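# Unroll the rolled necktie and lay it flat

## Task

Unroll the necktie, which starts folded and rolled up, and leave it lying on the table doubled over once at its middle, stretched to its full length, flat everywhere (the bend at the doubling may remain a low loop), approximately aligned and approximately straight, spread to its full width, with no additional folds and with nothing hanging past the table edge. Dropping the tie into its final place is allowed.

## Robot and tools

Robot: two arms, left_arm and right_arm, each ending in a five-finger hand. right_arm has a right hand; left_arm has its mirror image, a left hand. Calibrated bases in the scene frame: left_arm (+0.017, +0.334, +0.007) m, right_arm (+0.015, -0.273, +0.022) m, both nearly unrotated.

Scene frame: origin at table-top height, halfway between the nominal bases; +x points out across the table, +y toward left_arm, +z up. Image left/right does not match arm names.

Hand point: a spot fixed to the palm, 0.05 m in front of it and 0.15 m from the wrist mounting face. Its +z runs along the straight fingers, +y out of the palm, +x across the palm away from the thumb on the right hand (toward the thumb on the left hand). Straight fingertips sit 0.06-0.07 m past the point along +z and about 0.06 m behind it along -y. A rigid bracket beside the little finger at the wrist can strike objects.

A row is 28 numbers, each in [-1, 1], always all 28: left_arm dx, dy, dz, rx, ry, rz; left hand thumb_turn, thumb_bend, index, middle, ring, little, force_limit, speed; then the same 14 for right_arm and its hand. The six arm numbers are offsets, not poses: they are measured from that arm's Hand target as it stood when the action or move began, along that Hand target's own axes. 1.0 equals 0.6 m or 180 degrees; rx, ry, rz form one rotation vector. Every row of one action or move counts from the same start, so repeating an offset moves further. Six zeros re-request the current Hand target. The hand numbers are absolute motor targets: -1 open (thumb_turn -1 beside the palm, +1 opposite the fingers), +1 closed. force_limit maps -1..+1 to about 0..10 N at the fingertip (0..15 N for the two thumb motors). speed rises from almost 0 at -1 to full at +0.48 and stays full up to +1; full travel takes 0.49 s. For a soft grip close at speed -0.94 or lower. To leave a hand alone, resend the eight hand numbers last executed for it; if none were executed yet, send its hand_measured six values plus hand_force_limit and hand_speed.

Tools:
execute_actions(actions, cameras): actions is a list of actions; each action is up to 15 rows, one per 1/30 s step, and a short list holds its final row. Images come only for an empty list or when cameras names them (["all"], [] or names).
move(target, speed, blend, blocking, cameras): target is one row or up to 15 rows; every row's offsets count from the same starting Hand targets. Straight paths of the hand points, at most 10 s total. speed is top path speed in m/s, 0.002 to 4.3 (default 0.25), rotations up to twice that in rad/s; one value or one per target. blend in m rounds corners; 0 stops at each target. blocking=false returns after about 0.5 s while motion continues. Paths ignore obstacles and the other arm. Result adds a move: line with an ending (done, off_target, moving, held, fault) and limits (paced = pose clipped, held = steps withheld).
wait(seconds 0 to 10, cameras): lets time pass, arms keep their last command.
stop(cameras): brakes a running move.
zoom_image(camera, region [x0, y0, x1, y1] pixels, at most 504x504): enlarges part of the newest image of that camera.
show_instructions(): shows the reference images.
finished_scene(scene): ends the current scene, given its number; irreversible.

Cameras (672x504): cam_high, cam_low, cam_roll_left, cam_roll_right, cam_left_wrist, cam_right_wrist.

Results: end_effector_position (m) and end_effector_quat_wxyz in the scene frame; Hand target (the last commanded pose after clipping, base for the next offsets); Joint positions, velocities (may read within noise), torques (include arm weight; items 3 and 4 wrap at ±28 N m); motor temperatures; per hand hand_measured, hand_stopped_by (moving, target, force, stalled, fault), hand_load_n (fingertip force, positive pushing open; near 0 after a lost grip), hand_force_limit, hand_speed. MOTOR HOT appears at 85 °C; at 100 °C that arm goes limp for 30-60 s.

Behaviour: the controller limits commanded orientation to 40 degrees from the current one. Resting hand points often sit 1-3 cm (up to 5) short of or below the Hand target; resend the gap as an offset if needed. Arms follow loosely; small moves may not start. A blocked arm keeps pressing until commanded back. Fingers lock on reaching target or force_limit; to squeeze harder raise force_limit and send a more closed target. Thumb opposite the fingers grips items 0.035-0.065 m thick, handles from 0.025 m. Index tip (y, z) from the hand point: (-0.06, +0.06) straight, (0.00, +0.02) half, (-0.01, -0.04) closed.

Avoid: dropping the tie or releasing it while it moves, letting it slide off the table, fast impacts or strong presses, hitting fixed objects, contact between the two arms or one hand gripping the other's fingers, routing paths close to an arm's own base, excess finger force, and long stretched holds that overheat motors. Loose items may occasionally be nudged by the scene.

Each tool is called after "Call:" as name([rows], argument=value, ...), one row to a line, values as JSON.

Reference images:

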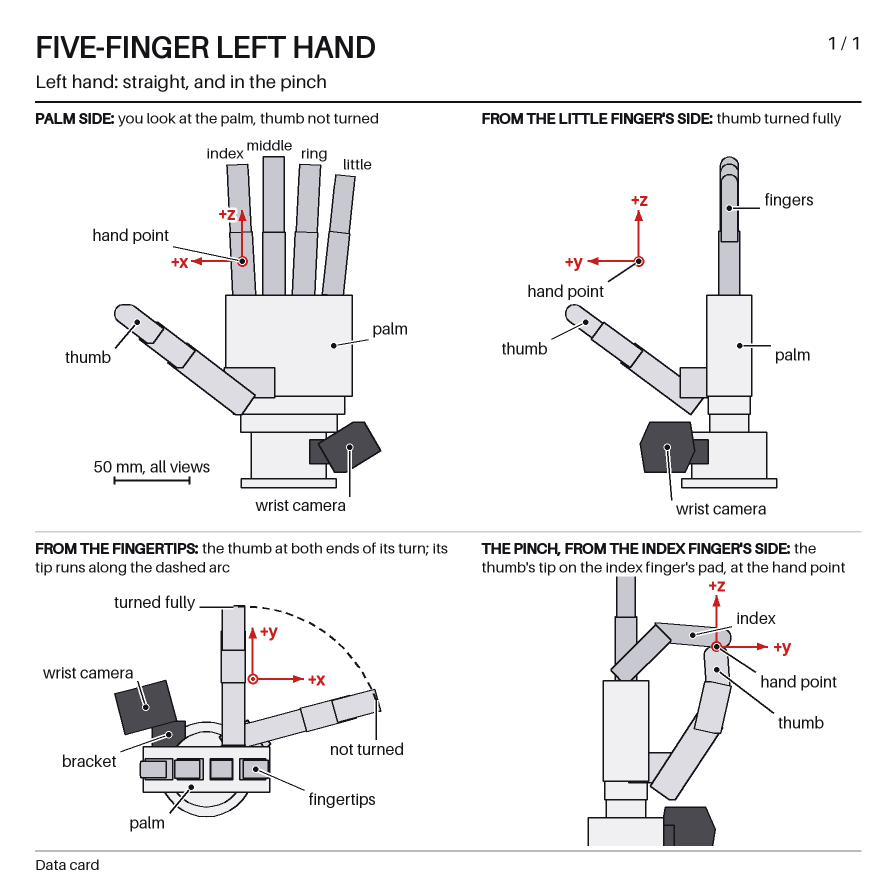

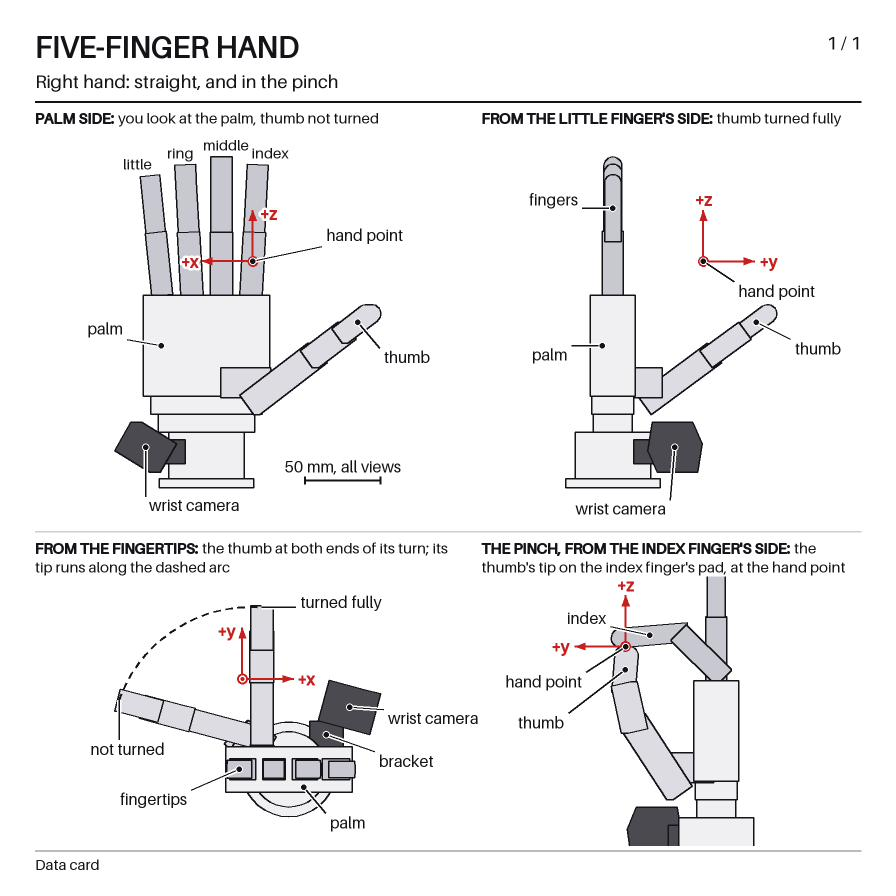

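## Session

Call:
execute_actions(actions=[])

Call:
zoom_image(camera="cam_high", region=[200, 50, 500, 450])

Call:
zoom_image(camera="cam_roll_right", region=[100, 200, 672, 330])

Scene clock: 0.00 s.
left_arm: end_effector_position=(+0.9631, +0.2341, +0.1870) hand_measured=(-1.000, -1.000, -1.000, -1.000, -1.000, -1.000) hand_load_n=(+0.0, +0.0, +0.0, -0.5, +0.0, +0.0) hand_stopped_by=(target, target, target, target, target, target) hand_force_limit=0.00 hand_speed=-0.80 end_effector_quat_wxyz=(-0.303, +0.674, -0.407, +0.537) | right_arm: end_effector_position=(+0.8589, -0.1475, +0.1508) hand_measured=(-1.000, -1.000, -1.000, -1.000, -1.000, -1.000) hand_load_n=(+0.0, +0.0, +0.0, +0.0, +0.0, +0.0) hand_stopped_by=(target, target, target, target, target, target) hand_force_limit=0.00 hand_speed=-0.80 end_effector_quat_wxyz=(-0.536, +0.684, -0.207, +0.451)
Joint positions: left_arm=[-0.053 2.301 2.072 -0.014 -0.019 -0.519] | right_arm=[0.043 2.162 1.594 0.544 -0.553 -0.418]
Joint velocities: within noise
Joint torques (N m): no reading
Motor temperatures (°C): left_arm=[26 34 27 23 24 24] | right_arm=[24 32 22 24 22 22]
Heat: left arm: hottest shoulder 34 °C; right arm: hottest shoulder 32 °C.
Hand target: left_arm +0.9680, +0.2338, +0.1865; -0.304, +0.672, -0.405, +0.540 | right_arm +0.8648, -0.1474, +0.1593; -0.538, +0.679, -0.201, +0.457
camera_calibration:
cam_left_wrist: T_world_to_cam=[[0.256032, 0.206756, 0.944298, -0.466476], [-0.481242, -0.819939, 0.310009, 0.59646], [0.838364, -0.533808, -0.110431, -0.547447], [0, 0, 0, 1]] pos_world=[0.865434, 0.293276, 0.195129]
cam_right_wrist: T_world_to_cam=[[0.363309, -0.50989, -0.779756, -0.266387], [-0.810102, 0.24048, -0.5347, 0.805201], [0.460154, 0.825943, -0.325694, -0.107024], [0, 0, 0, 1]] pos_world=[0.798323, -0.241068, 0.187967]

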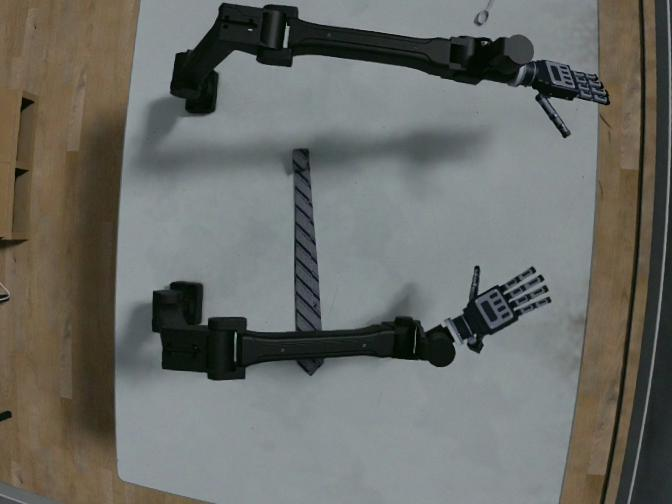

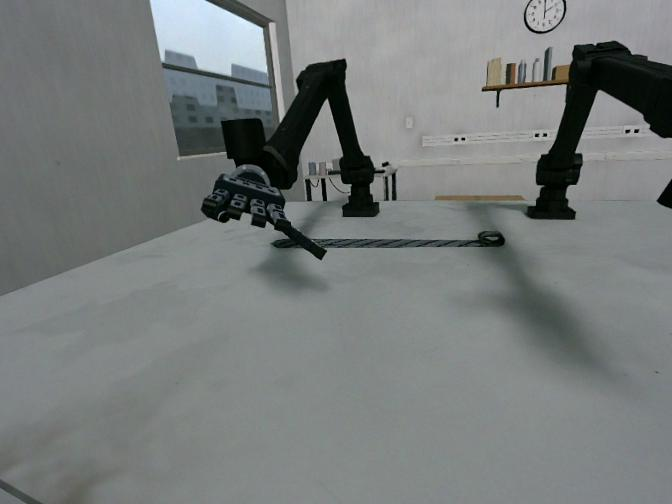

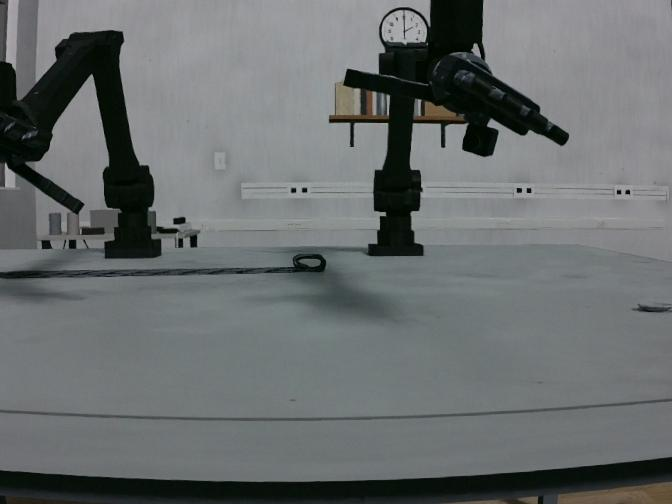

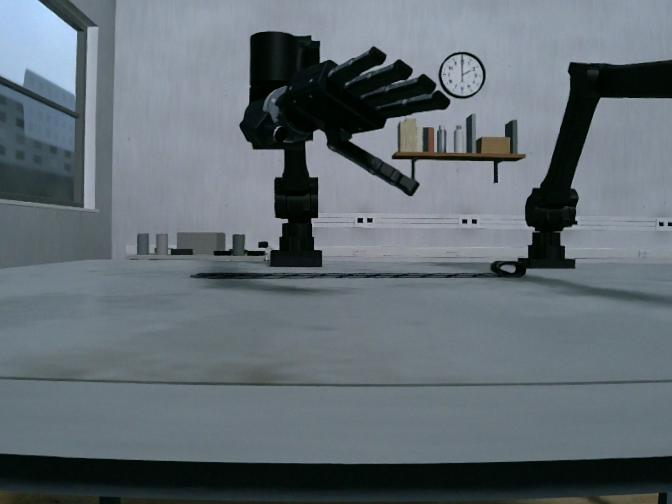

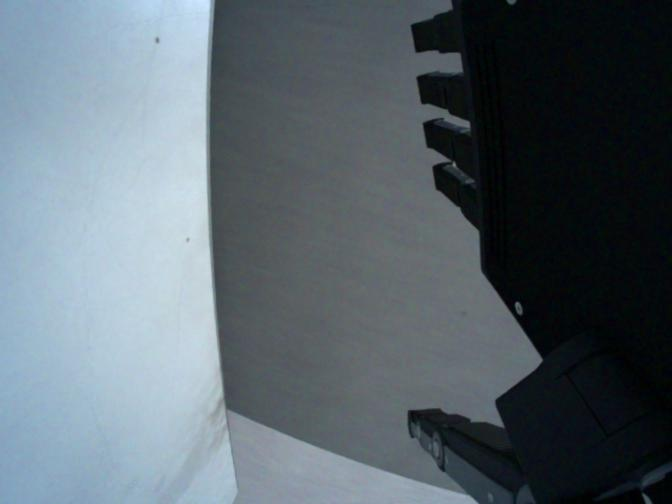

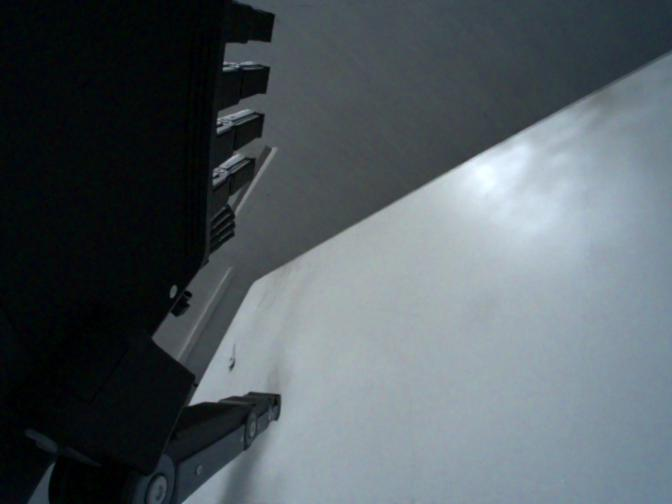

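Scaled by 1.260 from the camera's 672x504 image, which has a finer 960x720 frame.

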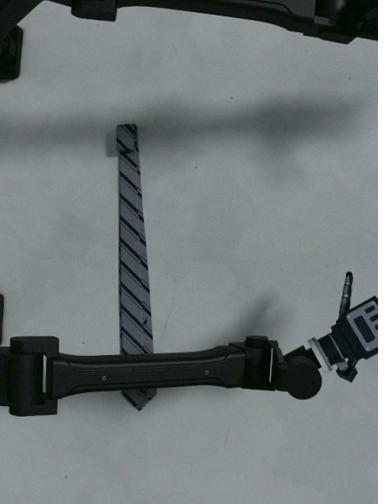

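Region (100, 200, 672, 330) is 572x130 pixels. A region can be at most 504 by 504 pixels.

Call:
zoom_image(camera="cam_roll_left", region=[250, 240, 370, 290])

Call:
zoom_image(camera="cam_low", region=[430, 215, 550, 265])

Scaled by 4.200 from the camera's 672x504 image, which has a finer 960x720 frame.

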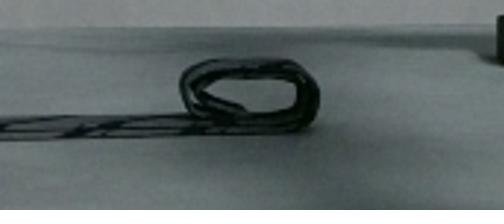

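Scaled by 4.200 from the camera's 672x504 image, which has a finer 960x720 frame.

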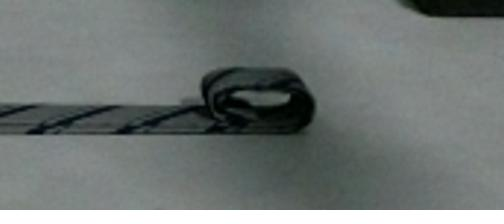

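Call:
move(target=[0.015,0.318,-0.96,-0.434,0.244,0.54,-1,-1,-1,-1,-1,-1,0,-0.8,-0.4,-0.158,-0.788,-0.385,-0.327,-0.144,-1,-1,-1,-1,-1,-1,0,-0.8], speed=0.3, cameras=["cam_high","cam_roll_right","cam_left_wrist","cam_right_wrist"])

Scene clock: 30.13 s.
left_arm: end_effector_position=(+0.3744, +0.1460, +0.1617) hand_measured=(-1.000, -1.000, -1.000, -1.000, -1.000, -1.000) hand_load_n=(+0.0, +0.0, +0.0, +0.0, +0.0, +0.0) hand_stopped_by=(target, target, target, target, target, target) hand_force_limit=0.00 hand_speed=-0.80 end_effector_quat_wxyz=(+0.004, -0.009, +1.000, -0.002) | right_arm: end_effector_position=(+0.3308, -0.1891, +0.1473) hand_measured=(-1.000, -1.000, -1.000, -1.000, -1.000, -1.000) hand_load_n=(+0.0, +0.0, +0.0, +0.0, +0.0, +0.0) hand_stopped_by=(target, target, target, target, target, target) hand_force_limit=0.00 hand_speed=-0.80 end_effector_quat_wxyz=(-0.001, +1.000, +0.004, -0.001)
Joint positions: left_arm=[-0.57 1.562 1.335 -1.334 0 0.988] | right_arm=[0.413 1.371 1.047 -1.246 -0.003 -1.185]
Joint torques (N m): left_arm=[-0.09 -14.15 6.48 -0.44 -0.11 0.2] | right_arm=[1.38 -8.64 6.78 -0.05 0.21 0.01]
Motor temperatures (°C): left_arm=[26 38 32 23 24 24] | right_arm=[24 33 24 24 22 22]
Heat: left arm: hottest shoulder 38 °C; right arm: hottest shoulder 33 °C.
Hand target: left_arm +0.3676, +0.1497, +0.1628; +0.000, +0.000, +1.000, +0.001 | right_arm +0.3280, -0.1897, +0.1505; +0.001, +1.000, +0.000, +0.000
Off the commanded pose: left_arm 0.008 m, 1 deg | right_arm 0.004 m, 1 deg.
move: done
camera_calibration:
cam_left_wrist: T_world_to_cam=[[-0.276996, -0.960775, -0.0135945, 0.251305], [-0.828264, 0.231573, 0.510247, 0.192855], [-0.487085, 0.152596, -0.85992, 0.41347], [0, 0, 0, 1]] pos_world=[0.43074, 0.133693, 0.260564]
cam_right_wrist: T_world_to_cam=[[0.275332, -0.960333, -0.0441973, -0.262862], [-0.804133, -0.255257, 0.536856, 0.131985], [-0.526842, -0.112273, -0.842516, 0.39445], [0, 0, 0, 1]] pos_world=[0.386321, -0.174459, 0.249856]
Images, in order (width x height): cam_high 672x504, cam_roll_right 672x504, cam_left_wrist 672x504, cam_right_wrist 672x504.

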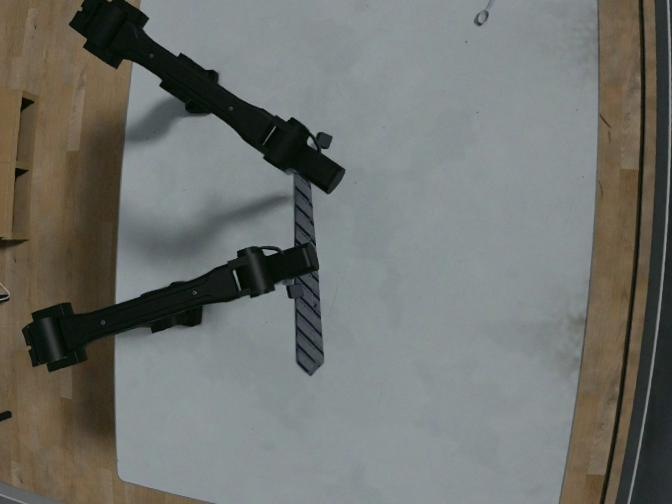

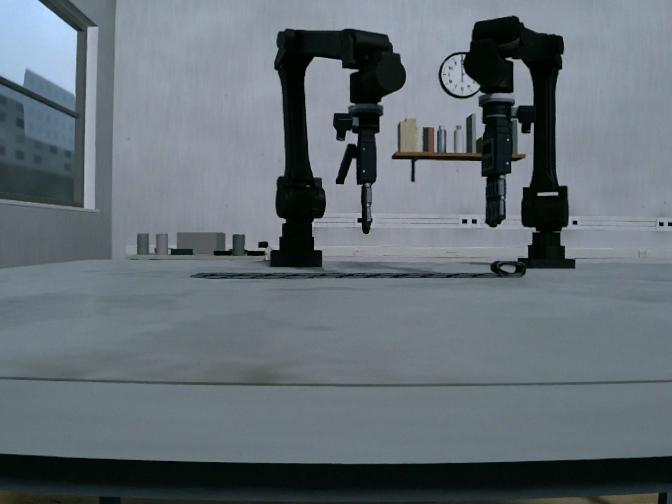

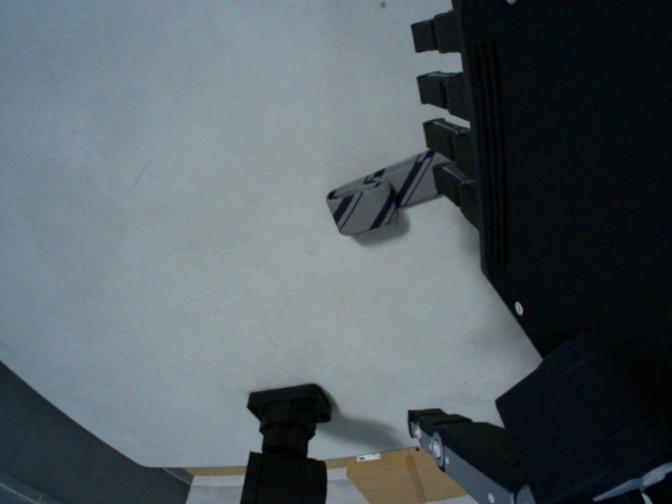

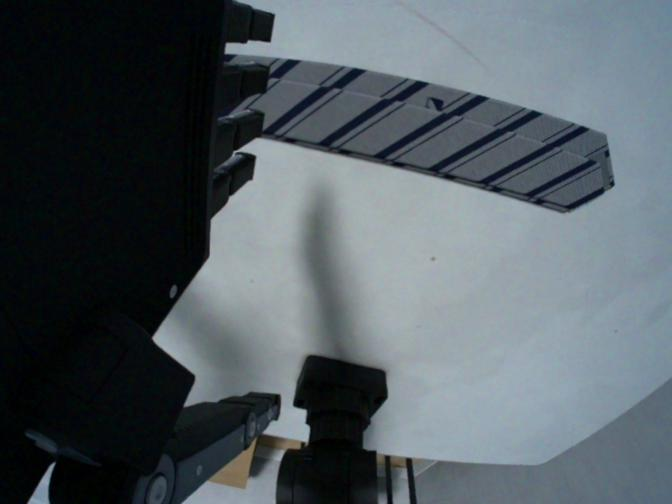

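Call:
move([
  [0.043,-0.08,0,0,0,0,-1,-1,-1,-1,-1,-1,0,-0.8,0,0,0.1,0,0,0,-1,-1,-1,-1,-1,-1,0,-0.8],
  [0.043,-0.08,0.14,0,0,0,-1,-1,-1,-1,-1,-1,0,-0.8,0,0,0.172,0,0,0,-1,-1,-1,-1,-1,-1,0,-0.8],
], speed=[0.15,0.12], cameras=["cam_high","cam_roll_right","cam_left_wrist","cam_right_wrist"])

Call:
zoom_image(camera="cam_roll_right", region=[340, 200, 560, 290])

Scene clock: 40.37 s.
left_arm: end_effector_position=(+0.3457, +0.1008, +0.0913) hand_measured=(-1.000, -1.000, -1.000, -1.000, -1.000, -1.000) hand_load_n=(+0.0, +0.0, +0.0, +0.0, +0.0, +0.0) hand_stopped_by=(target, target, target, target, target, target) hand_force_limit=0.00 hand_speed=-0.80 end_effector_quat_wxyz=(+0.009, +0.005, +1.000, -0.007) | right_arm: end_effector_position=(+0.3288, -0.1899, +0.0704) hand_measured=(-1.000, -1.000, -1.000, -1.000, -1.000, -1.000) hand_load_n=(+0.0, +0.0, +0.0, -2.0, +0.0, +0.0) hand_stopped_by=(target, target, target, target, target, target) hand_force_limit=0.00 hand_speed=-0.80 end_effector_quat_wxyz=(-0.005, +1.000, +0.004, +0.007)
Joint positions: left_arm=[-0.689 1.616 1.208 -1.139 -0.001 0.896] | right_arm=[0.413 1.445 0.902 -1.011 -0.003 -1.184]
Joint torques (N m): left_arm=[-0.03 -11.58 6.24 0.44 -0.1 -0.04] | right_arm=[1.32 -5.13 4.33 2.63 0.21 0.03]
Heat: left arm: hottest shoulder 38 °C; right arm: hottest shoulder 33 °C.
Hand target: left_arm +0.3418, +0.1018, +0.0787; +0.000, +0.000, +1.000, +0.001 | right_arm +0.3278, -0.1898, +0.0471; +0.001, +1.000, +0.000, +0.000
Off the commanded pose: left_arm 0.013 m, 1 deg | right_arm 0.023 m, 1 deg.
move: off_target (left_arm, right_arm)
camera_calibration:
cam_left_wrist: T_world_to_cam=[[-0.302848, -0.953004, -0.00811237, 0.20662], [-0.826904, 0.258524, 0.499395, 0.213296], [-0.473828, 0.157949, -0.866337, 0.341331], [0, 0, 0, 1]] pos_world=[0.400682, 0.0878544, 0.190865]
cam_right_wrist: T_world_to_cam=[[0.275366, -0.960233, -0.0461158, -0.266268], [-0.812533, -0.258111, 0.522655, 0.174758], [-0.513774, -0.106451, -0.851296, 0.325954], [0, 0, 0, 1]] pos_world=[0.382784, -0.175874, 0.173866]
Images, in order (width x height): cam_high 672x504, cam_roll_right 672x504, cam_left_wrist 672x504, cam_right_wrist 672x504.

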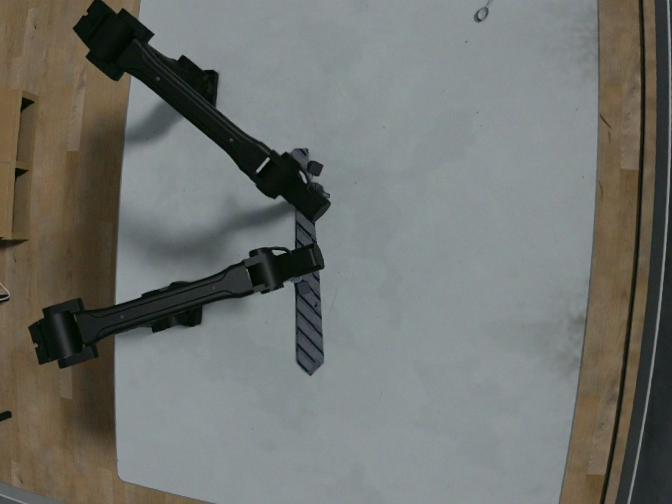

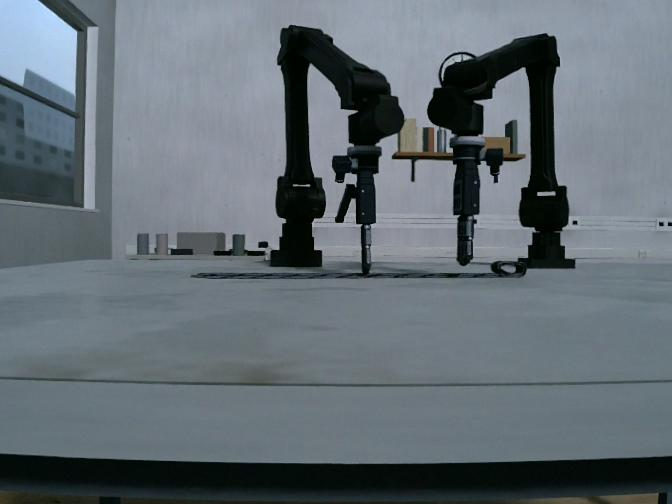

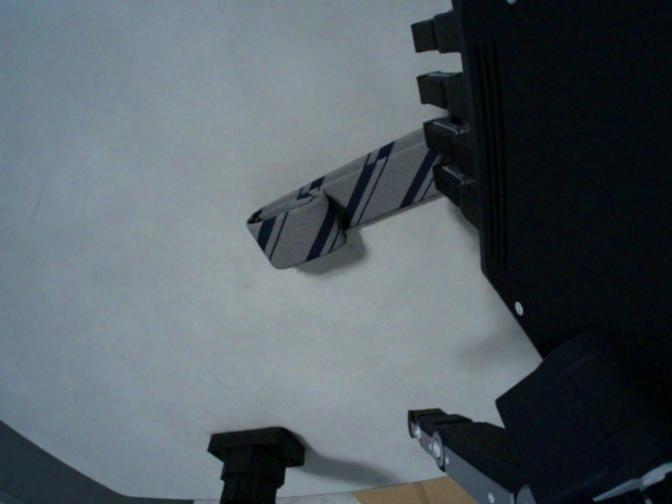

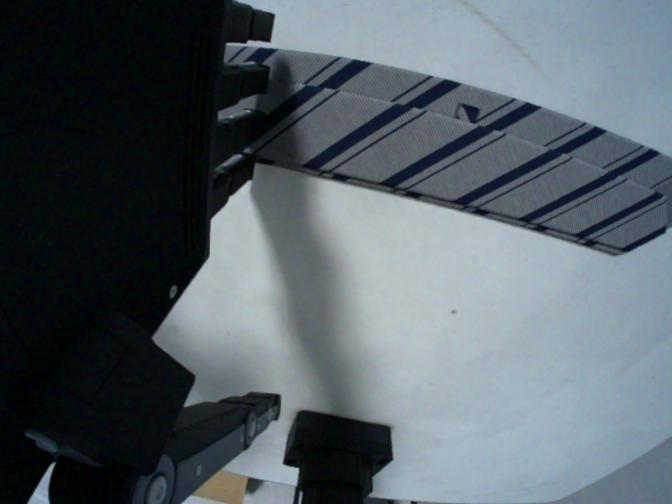

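Scaled by 2.291 from the camera's 672x504 image, which has a finer 960x720 frame.

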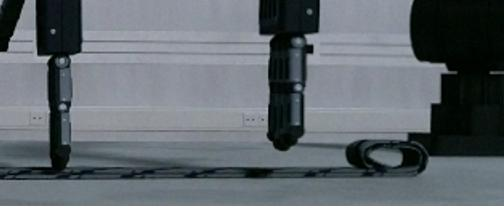

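Call:
move([
  [0.028,0.02,0.02,0,0,0,-1,-1,-1,-1,-1,-1,0,-0.8,0,0,0,0,0,0,-1,-1,-1,-1,-1,-1,0,-0.8],
  [0.038,0.2,0.018,0,0,0,-1,-1,-1,-1,-1,-1,0,-0.8,0,0,0,0,0,0,-1,-1,-1,-1,-1,-1,0,-0.8],
], speed=0.1, cameras=["cam_high","cam_roll_right","cam_roll_left","cam_left_wrist"])

Call:
zoom_image(camera="cam_roll_left", region=[220, 200, 400, 290])

Scene clock: 46.80 s.
left_arm: end_effector_position=(+0.3227, +0.2135, +0.0718) hand_measured=(-1.000, -1.000, -1.000, -1.000, -1.000, -1.000) hand_load_n=(+0.0, +0.0, +0.0, +0.5, +0.0, +0.0) hand_stopped_by=(target, target, target, target, target, target) hand_force_limit=0.00 hand_speed=-0.80 end_effector_quat_wxyz=(+0.003, -0.001, +1.000, -0.002) | right_arm: end_effector_position=(+0.3324, -0.1877, +0.0696) hand_measured=(-1.000, -1.000, -1.000, -1.000, -1.000, -1.000) hand_load_n=(+0.0, +0.0, +0.0, +0.0, +0.0, +0.0) hand_stopped_by=(target, target, target, target, target, target) hand_force_limit=0.00 hand_speed=-0.80 end_effector_quat_wxyz=(-0.009, +1.000, +0.004, +0.014)
Joint positions: left_arm=[-0.495 1.449 0.955 -1.069 0.001 1.079] | right_arm=[0.413 1.445 0.902 -0.996 -0.006 -1.184]
Joint torques (N m): left_arm=[1.26 -10.64 5.48 0.14 -0.17 0.22] | right_arm=[1.38 -5.19 4.34 2 0.33 0.03]
Heat: left arm: hottest shoulder 37 °C; right arm: hottest shoulder 33 °C.
Hand target: left_arm +0.3189, +0.2220, +0.0680; +0.000, +0.000, +1.000, +0.001 | right_arm +0.3278, -0.1899, +0.0471; +0.001, +1.000, +0.000, +0.000
Off the commanded pose: left_arm 0.010 m, 1 deg | right_arm 0.023 m, 2 deg.
move: off_target (right_arm)
camera_calibration:
cam_left_wrist: T_world_to_cam=[[-0.29279, -0.956081, -0.0135682, 0.304715], [-0.823759, 0.245012, 0.511263, 0.175826], [-0.485484, 0.160869, -0.859317, 0.298285], [0, 0, 0, 1]] pos_world=[0.378868, 0.200268, 0.170562]
Images, in order (width x height): cam_high 672x504, cam_roll_left 672x504, cam_roll_right 672x504, cam_left_wrist 672x504.

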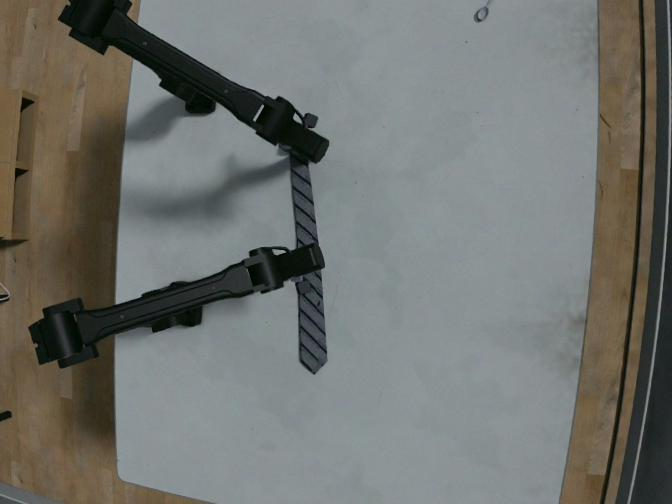

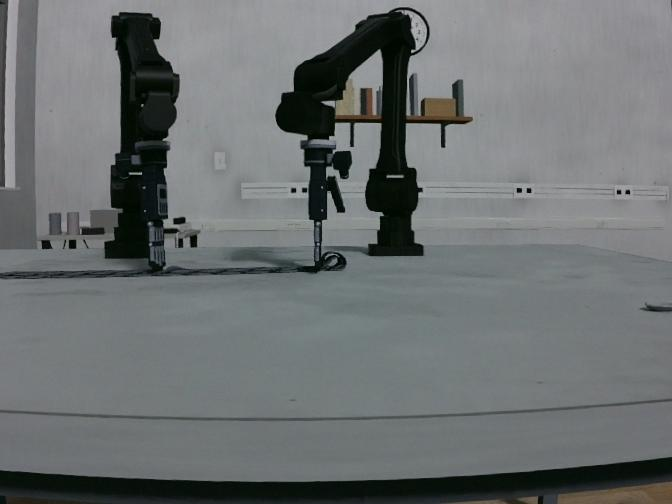

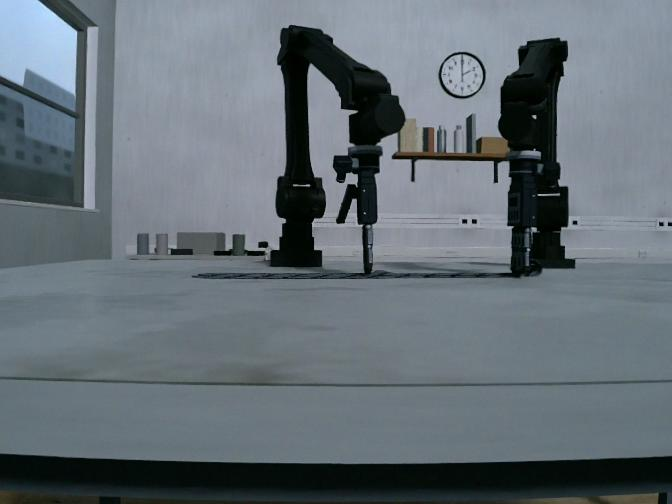

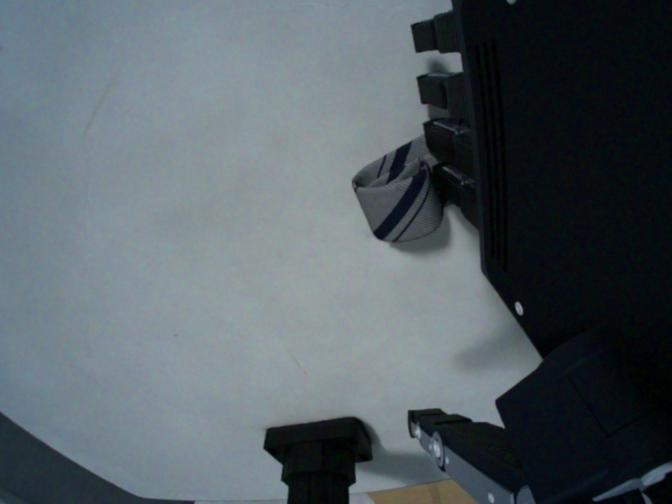

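Scaled by 2.800 from the camera's 672x504 image, which has a finer 960x720 frame.

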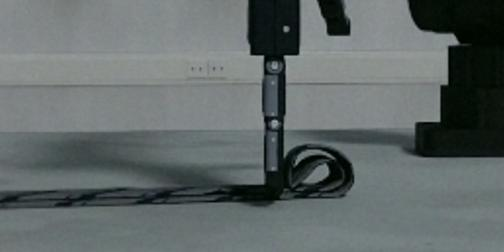

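Call:
move([
  [0.045,0.13,-0.005,0,0,0,-1,-1,-1,-1,-1,-1,0,-0.8,0,0,0,0,0,0,-1,-1,-1,-1,-1,-1,0,-0.8],
], speed=0.1, cameras=["cam_high","cam_roll_left","cam_left_wrist"])

Call:
zoom_image(camera="cam_roll_left", region=[260, 200, 440, 290])

Scene clock: 51.80 s.
left_arm: end_effector_position=(+0.3008, +0.2909, +0.0750) hand_measured=(-1.000, -1.000, -1.000, -1.000, -1.000, -1.000) hand_load_n=(+0.0, +0.0, +0.0, +0.0, +0.0, +0.0) hand_stopped_by=(target, target, target, target, target, target) hand_force_limit=0.00 hand_speed=-0.80 end_effector_quat_wxyz=(+0.011, -0.001, +1.000, -0.004) | right_arm: end_effector_position=(+0.3324, -0.1877, +0.0696) hand_measured=(-1.000, -1.000, -1.000, -1.000, -1.000, -1.000) hand_load_n=(+0.0, +0.0, +0.0, +0.0, +0.0, +0.0) hand_stopped_by=(target, target, target, target, target, target) hand_force_limit=0.00 hand_speed=-0.80 end_effector_quat_wxyz=(-0.009, +1.000, +0.004, +0.014)
Joint positions: left_arm=[-0.318 1.299 0.82 -1.068 0.002 1.255] | right_arm=[0.413 1.445 0.902 -0.996 -0.006 -1.184]
Joint torques (N m): left_arm=[1.38 -8.23 5.57 -0.46 -0.19 0.24] | right_arm=[1.32 -5.13 4.34 1.99 0.33 0.03]
Heat: left arm: hottest shoulder 37 °C; right arm: hottest shoulder 33 °C.
Hand target: left_arm +0.2919, +0.2998, +0.0712; +0.000, +0.000, +1.000, +0.001 | right_arm +0.3278, -0.1899, +0.0471; +0.001, +1.000, +0.000, +0.000
Off the commanded pose: left_arm 0.013 m, 1 deg | right_arm 0.023 m, 2 deg.
move: off_target (left_arm, right_arm)
camera_calibration:
cam_left_wrist: T_world_to_cam=[[-0.291892, -0.956351, -0.0138815, 0.372211], [-0.831646, 0.246608, 0.497543, 0.140059], [-0.472402, 0.156773, -0.867328, 0.275902], [0, 0, 0, 1]] pos_world=[0.355461, 0.278171, 0.174779]
Images, in order (width x height): cam_high 672x504, cam_roll_left 672x504, cam_left_wrist 672x504.

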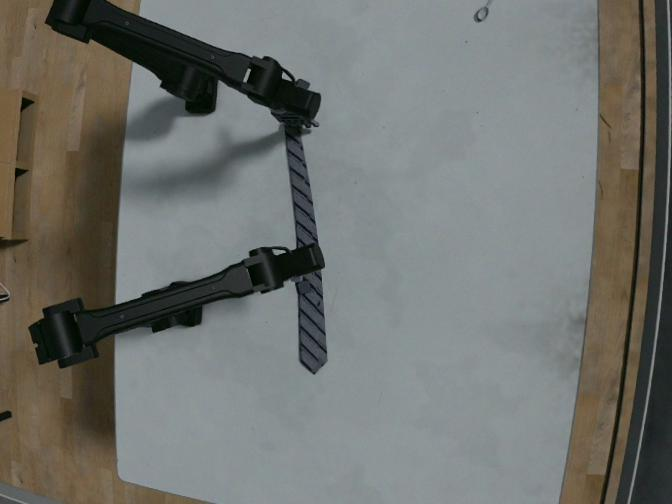

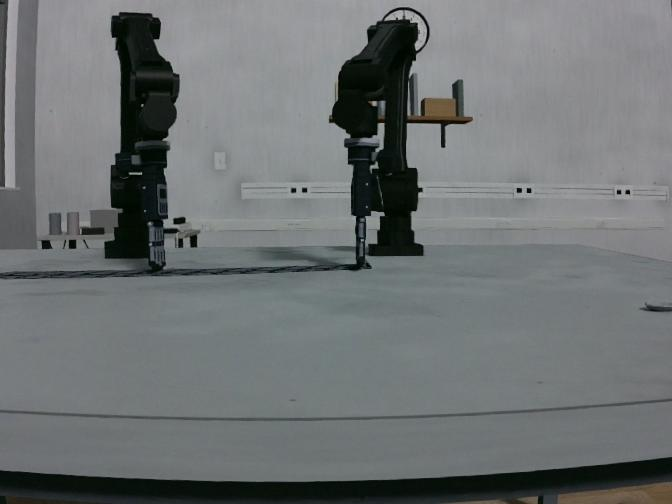

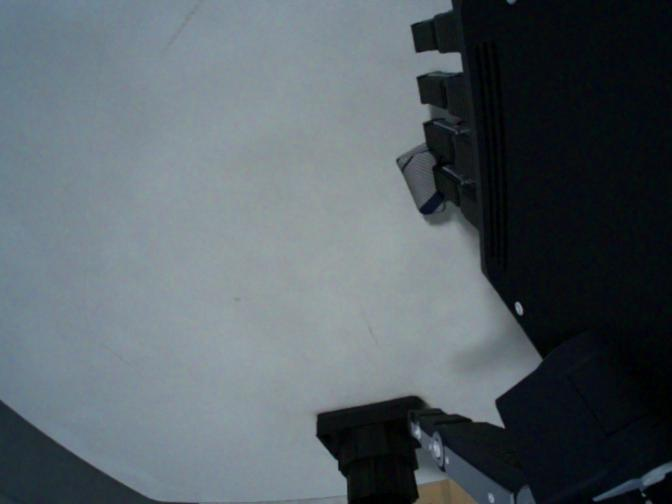

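Scaled by 2.800 from the camera's 672x504 image, which has a finer 960x720 frame.

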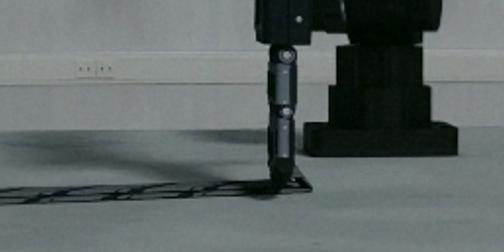

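Call:
move([
  [0.01,0.05,-0.01,0,0,0,-1,-1,-1,-1,-1,-1,0,-0.8,0,0,0,0,0,0,-1,-1,-1,-1,-1,-1,0,-0.8],
  [0.01,0.05,-0.17,0,0,0,-1,-1,-1,-1,-1,-1,0,-0.8,0,0,-0.01,0,0,0,-1,-1,-1,-1,-1,-1,0,-0.8],
], speed=[0.08,0.15], cameras=["cam_high","cam_roll_left","cam_left_wrist","cam_low"])

Call:
zoom_image(camera="cam_roll_left", region=[260, 200, 440, 290])

Call:
zoom_image(camera="cam_high", region=[230, 80, 380, 390])

Scene clock: 58.93 s.
left_arm: end_effector_position=(+0.2723, +0.3290, +0.1574) hand_measured=(-1.000, -1.000, -1.000, -1.000, -1.000, -1.000) hand_load_n=(+0.0, +0.0, +0.0, +0.0, +0.0, +0.0) hand_stopped_by=(target, target, target, target, target, target) hand_force_limit=0.00 hand_speed=-0.80 end_effector_quat_wxyz=(-0.019, -0.001, +1.000, +0.005) | right_arm: end_effector_position=(+0.3325, -0.1877, +0.0699) hand_measured=(-1.000, -1.000, -1.000, -1.000, -1.000, -1.000) hand_load_n=(+0.0, +0.0, +0.0, +0.0, +0.0, +0.5) hand_stopped_by=(target, target, target, target, target, target) hand_force_limit=0.00 hand_speed=-0.80 end_effector_quat_wxyz=(-0.009, +1.000, +0.004, +0.014)
Joint positions: left_arm=[-0.227 1.158 0.925 -1.377 -0.002 1.347] | right_arm=[0.413 1.445 0.902 -0.996 -0.006 -1.184]
Joint torques (N m): left_arm=[1.14 -6.53 10.7 -0.57 -0.08 0.21] | right_arm=[1.32 -5.6 5.01 1.25 0.33 0.03]
Heat: left arm: hottest shoulder 36 °C; right arm: hottest shoulder 33 °C.
Hand target: left_arm +0.2859, +0.3296, +0.1733; +0.000, +0.000, +1.000, +0.001 | right_arm +0.3278, -0.1899, +0.0532; +0.001, +1.000, +0.000, +0.000
Off the commanded pose: left_arm 0.021 m, 2 deg | right_arm 0.017 m, 2 deg.
move: off_target (left_arm, right_arm)
camera_calibration:
cam_left_wrist: T_world_to_cam=[[-0.293162, -0.955947, -0.0148717, 0.401842], [-0.800361, 0.23688, 0.550737, 0.0523136], [-0.522953, 0.173358, -0.834546, 0.331021], [0, 0, 0, 1]] pos_world=[0.332783, 0.314363, 0.253418]
Images, in order (width x height): cam_high 672x504, cam_low 672x504, cam_roll_left 672x504, cam_left_wrist 672x504.

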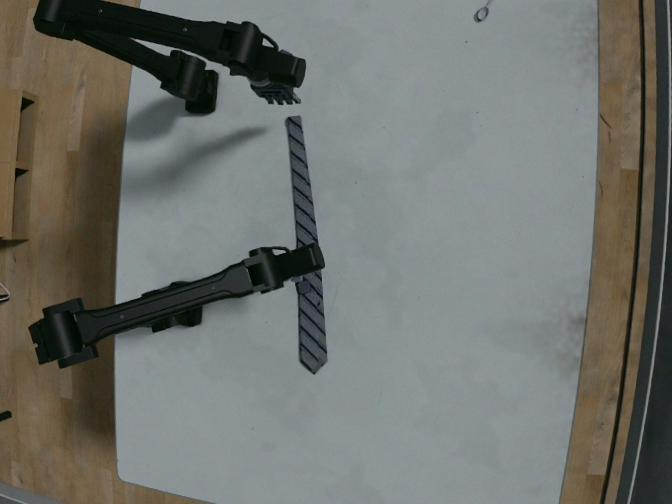

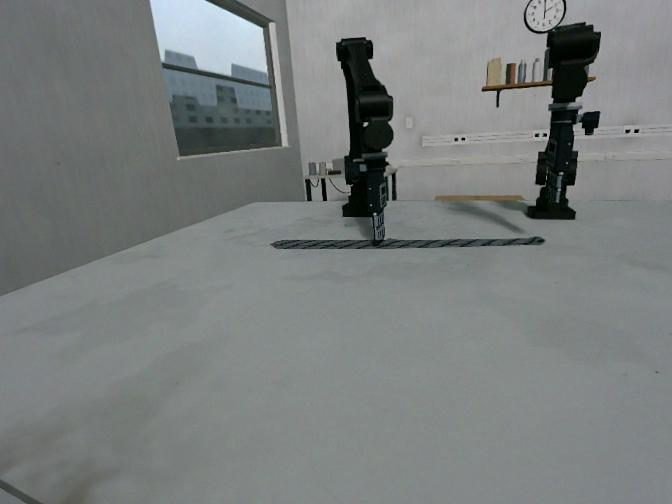

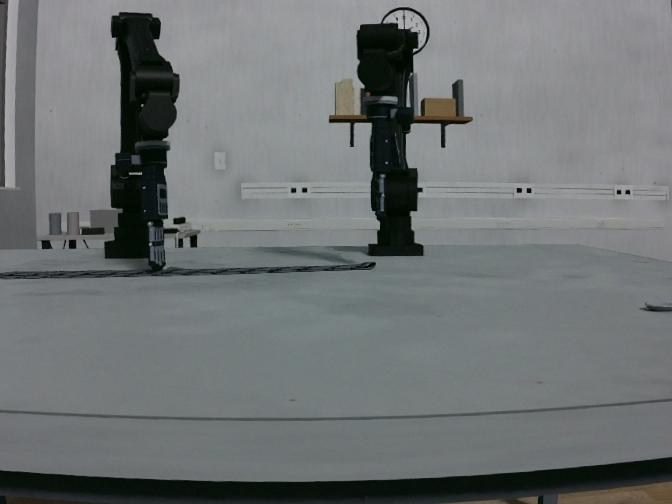

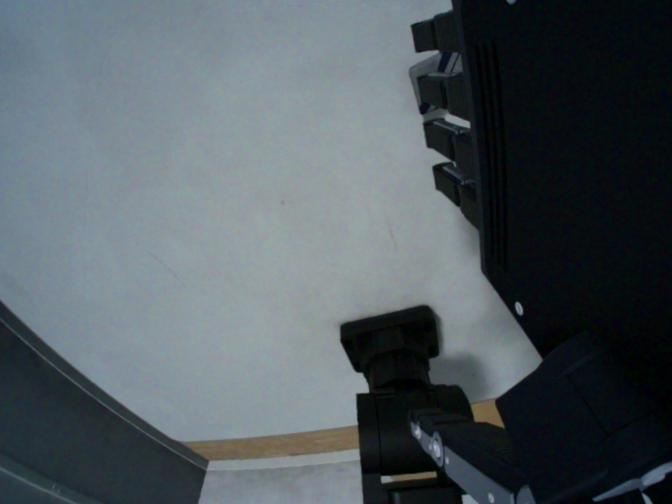

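Scaled by 2.800 from the camera's 672x504 image, which has a finer 960x720 frame.

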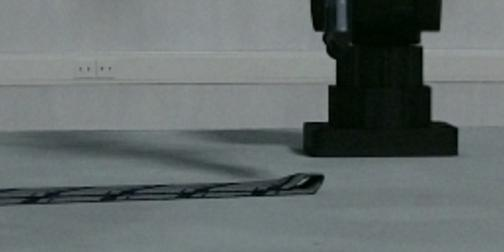

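Scaled by 1.626 from the camera's 672x504 image, which has a finer 960x720 frame.

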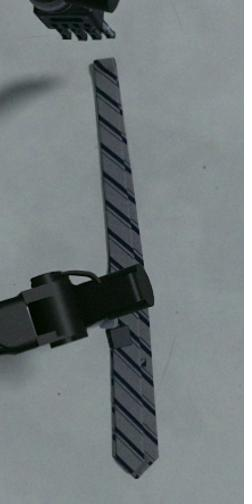

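Beautiful. Lift the right hand and finish.

Call:
move(target=[0,0,0,0,0,0,-1,-1,-1,-1,-1,-1,0,-0.8,0,0,-0.15,0,0,0,-1,-1,-1,-1,-1,-1,0,-0.8], speed=0.12, cameras=["cam_high","cam_roll_left","cam_low"])

Scene clock: 62.40 s.
left_arm: end_effector_position=(+0.2723, +0.3290, +0.1574) hand_measured=(-1.000, -1.000, -1.000, -1.000, -1.000, -1.000) hand_load_n=(+0.0, +0.5, +0.0, +0.0, +0.5, +0.0) hand_stopped_by=(target, target, target, target, target, target) hand_force_limit=0.00 hand_speed=-0.80 end_effector_quat_wxyz=(-0.019, -0.001, +1.000, +0.005) | right_arm: end_effector_position=(+0.3182, -0.1942, +0.1330) hand_measured=(-1.000, -1.000, -1.000, -1.000, -1.000, -1.000) hand_load_n=(+0.0, +0.0, +0.0, +0.0, +0.0, +0.0) hand_stopped_by=(target, target, target, target, target, target) hand_force_limit=0.00 hand_speed=-0.80 end_effector_quat_wxyz=(+0.003, +1.000, +0.004, -0.011)
Joint positions: left_arm=[-0.227 1.158 0.925 -1.377 -0.002 1.347] | right_arm=[0.413 1.366 0.999 -1.226 -0.003 -1.184]
Joint torques (N m): left_arm=[1.03 -6.59 10.73 -0.58 -0.09 0.21] | right_arm=[1.32 -7.41 9.16 -0.13 0.21 0.03]
Heat: left arm: hottest shoulder 36 °C; right arm: hottest shoulder 33 °C.
Hand target: left_arm +0.2859, +0.3296, +0.1733; +0.000, +0.000, +1.000, +0.001 | right_arm +0.3278, -0.1897, +0.1432; +0.001, +1.000, +0.000, +0.000
Off the commanded pose: left_arm 0.021 m, 2 deg | right_arm 0.015 m, 1 deg.
move: off_target (left_arm, right_arm)
Images, in order (width x height): cam_high 672x504, cam_low 672x504, cam_roll_left 672x504.

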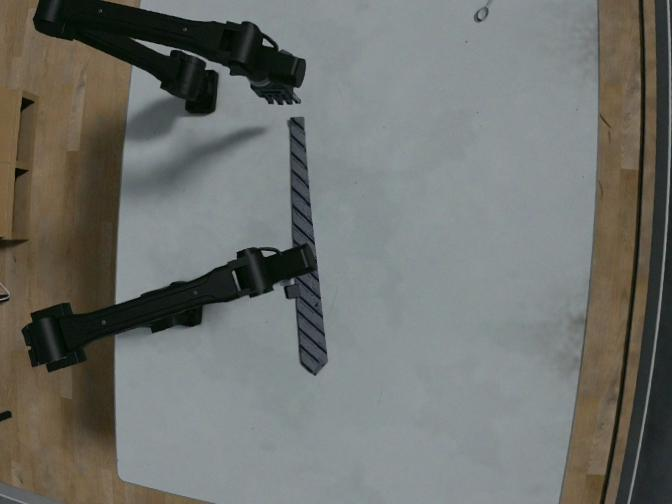

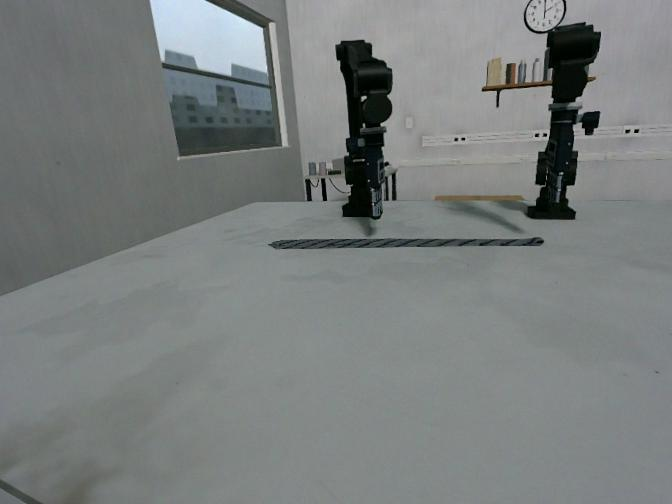

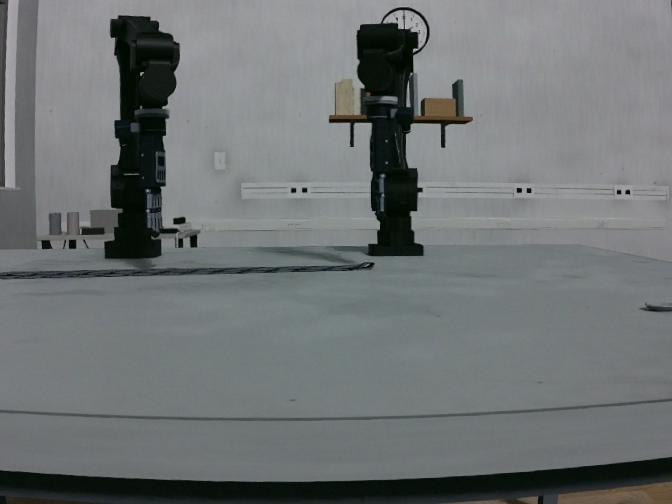

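Call:
finished_scene(scene=2)

The scene is finished: the task was done.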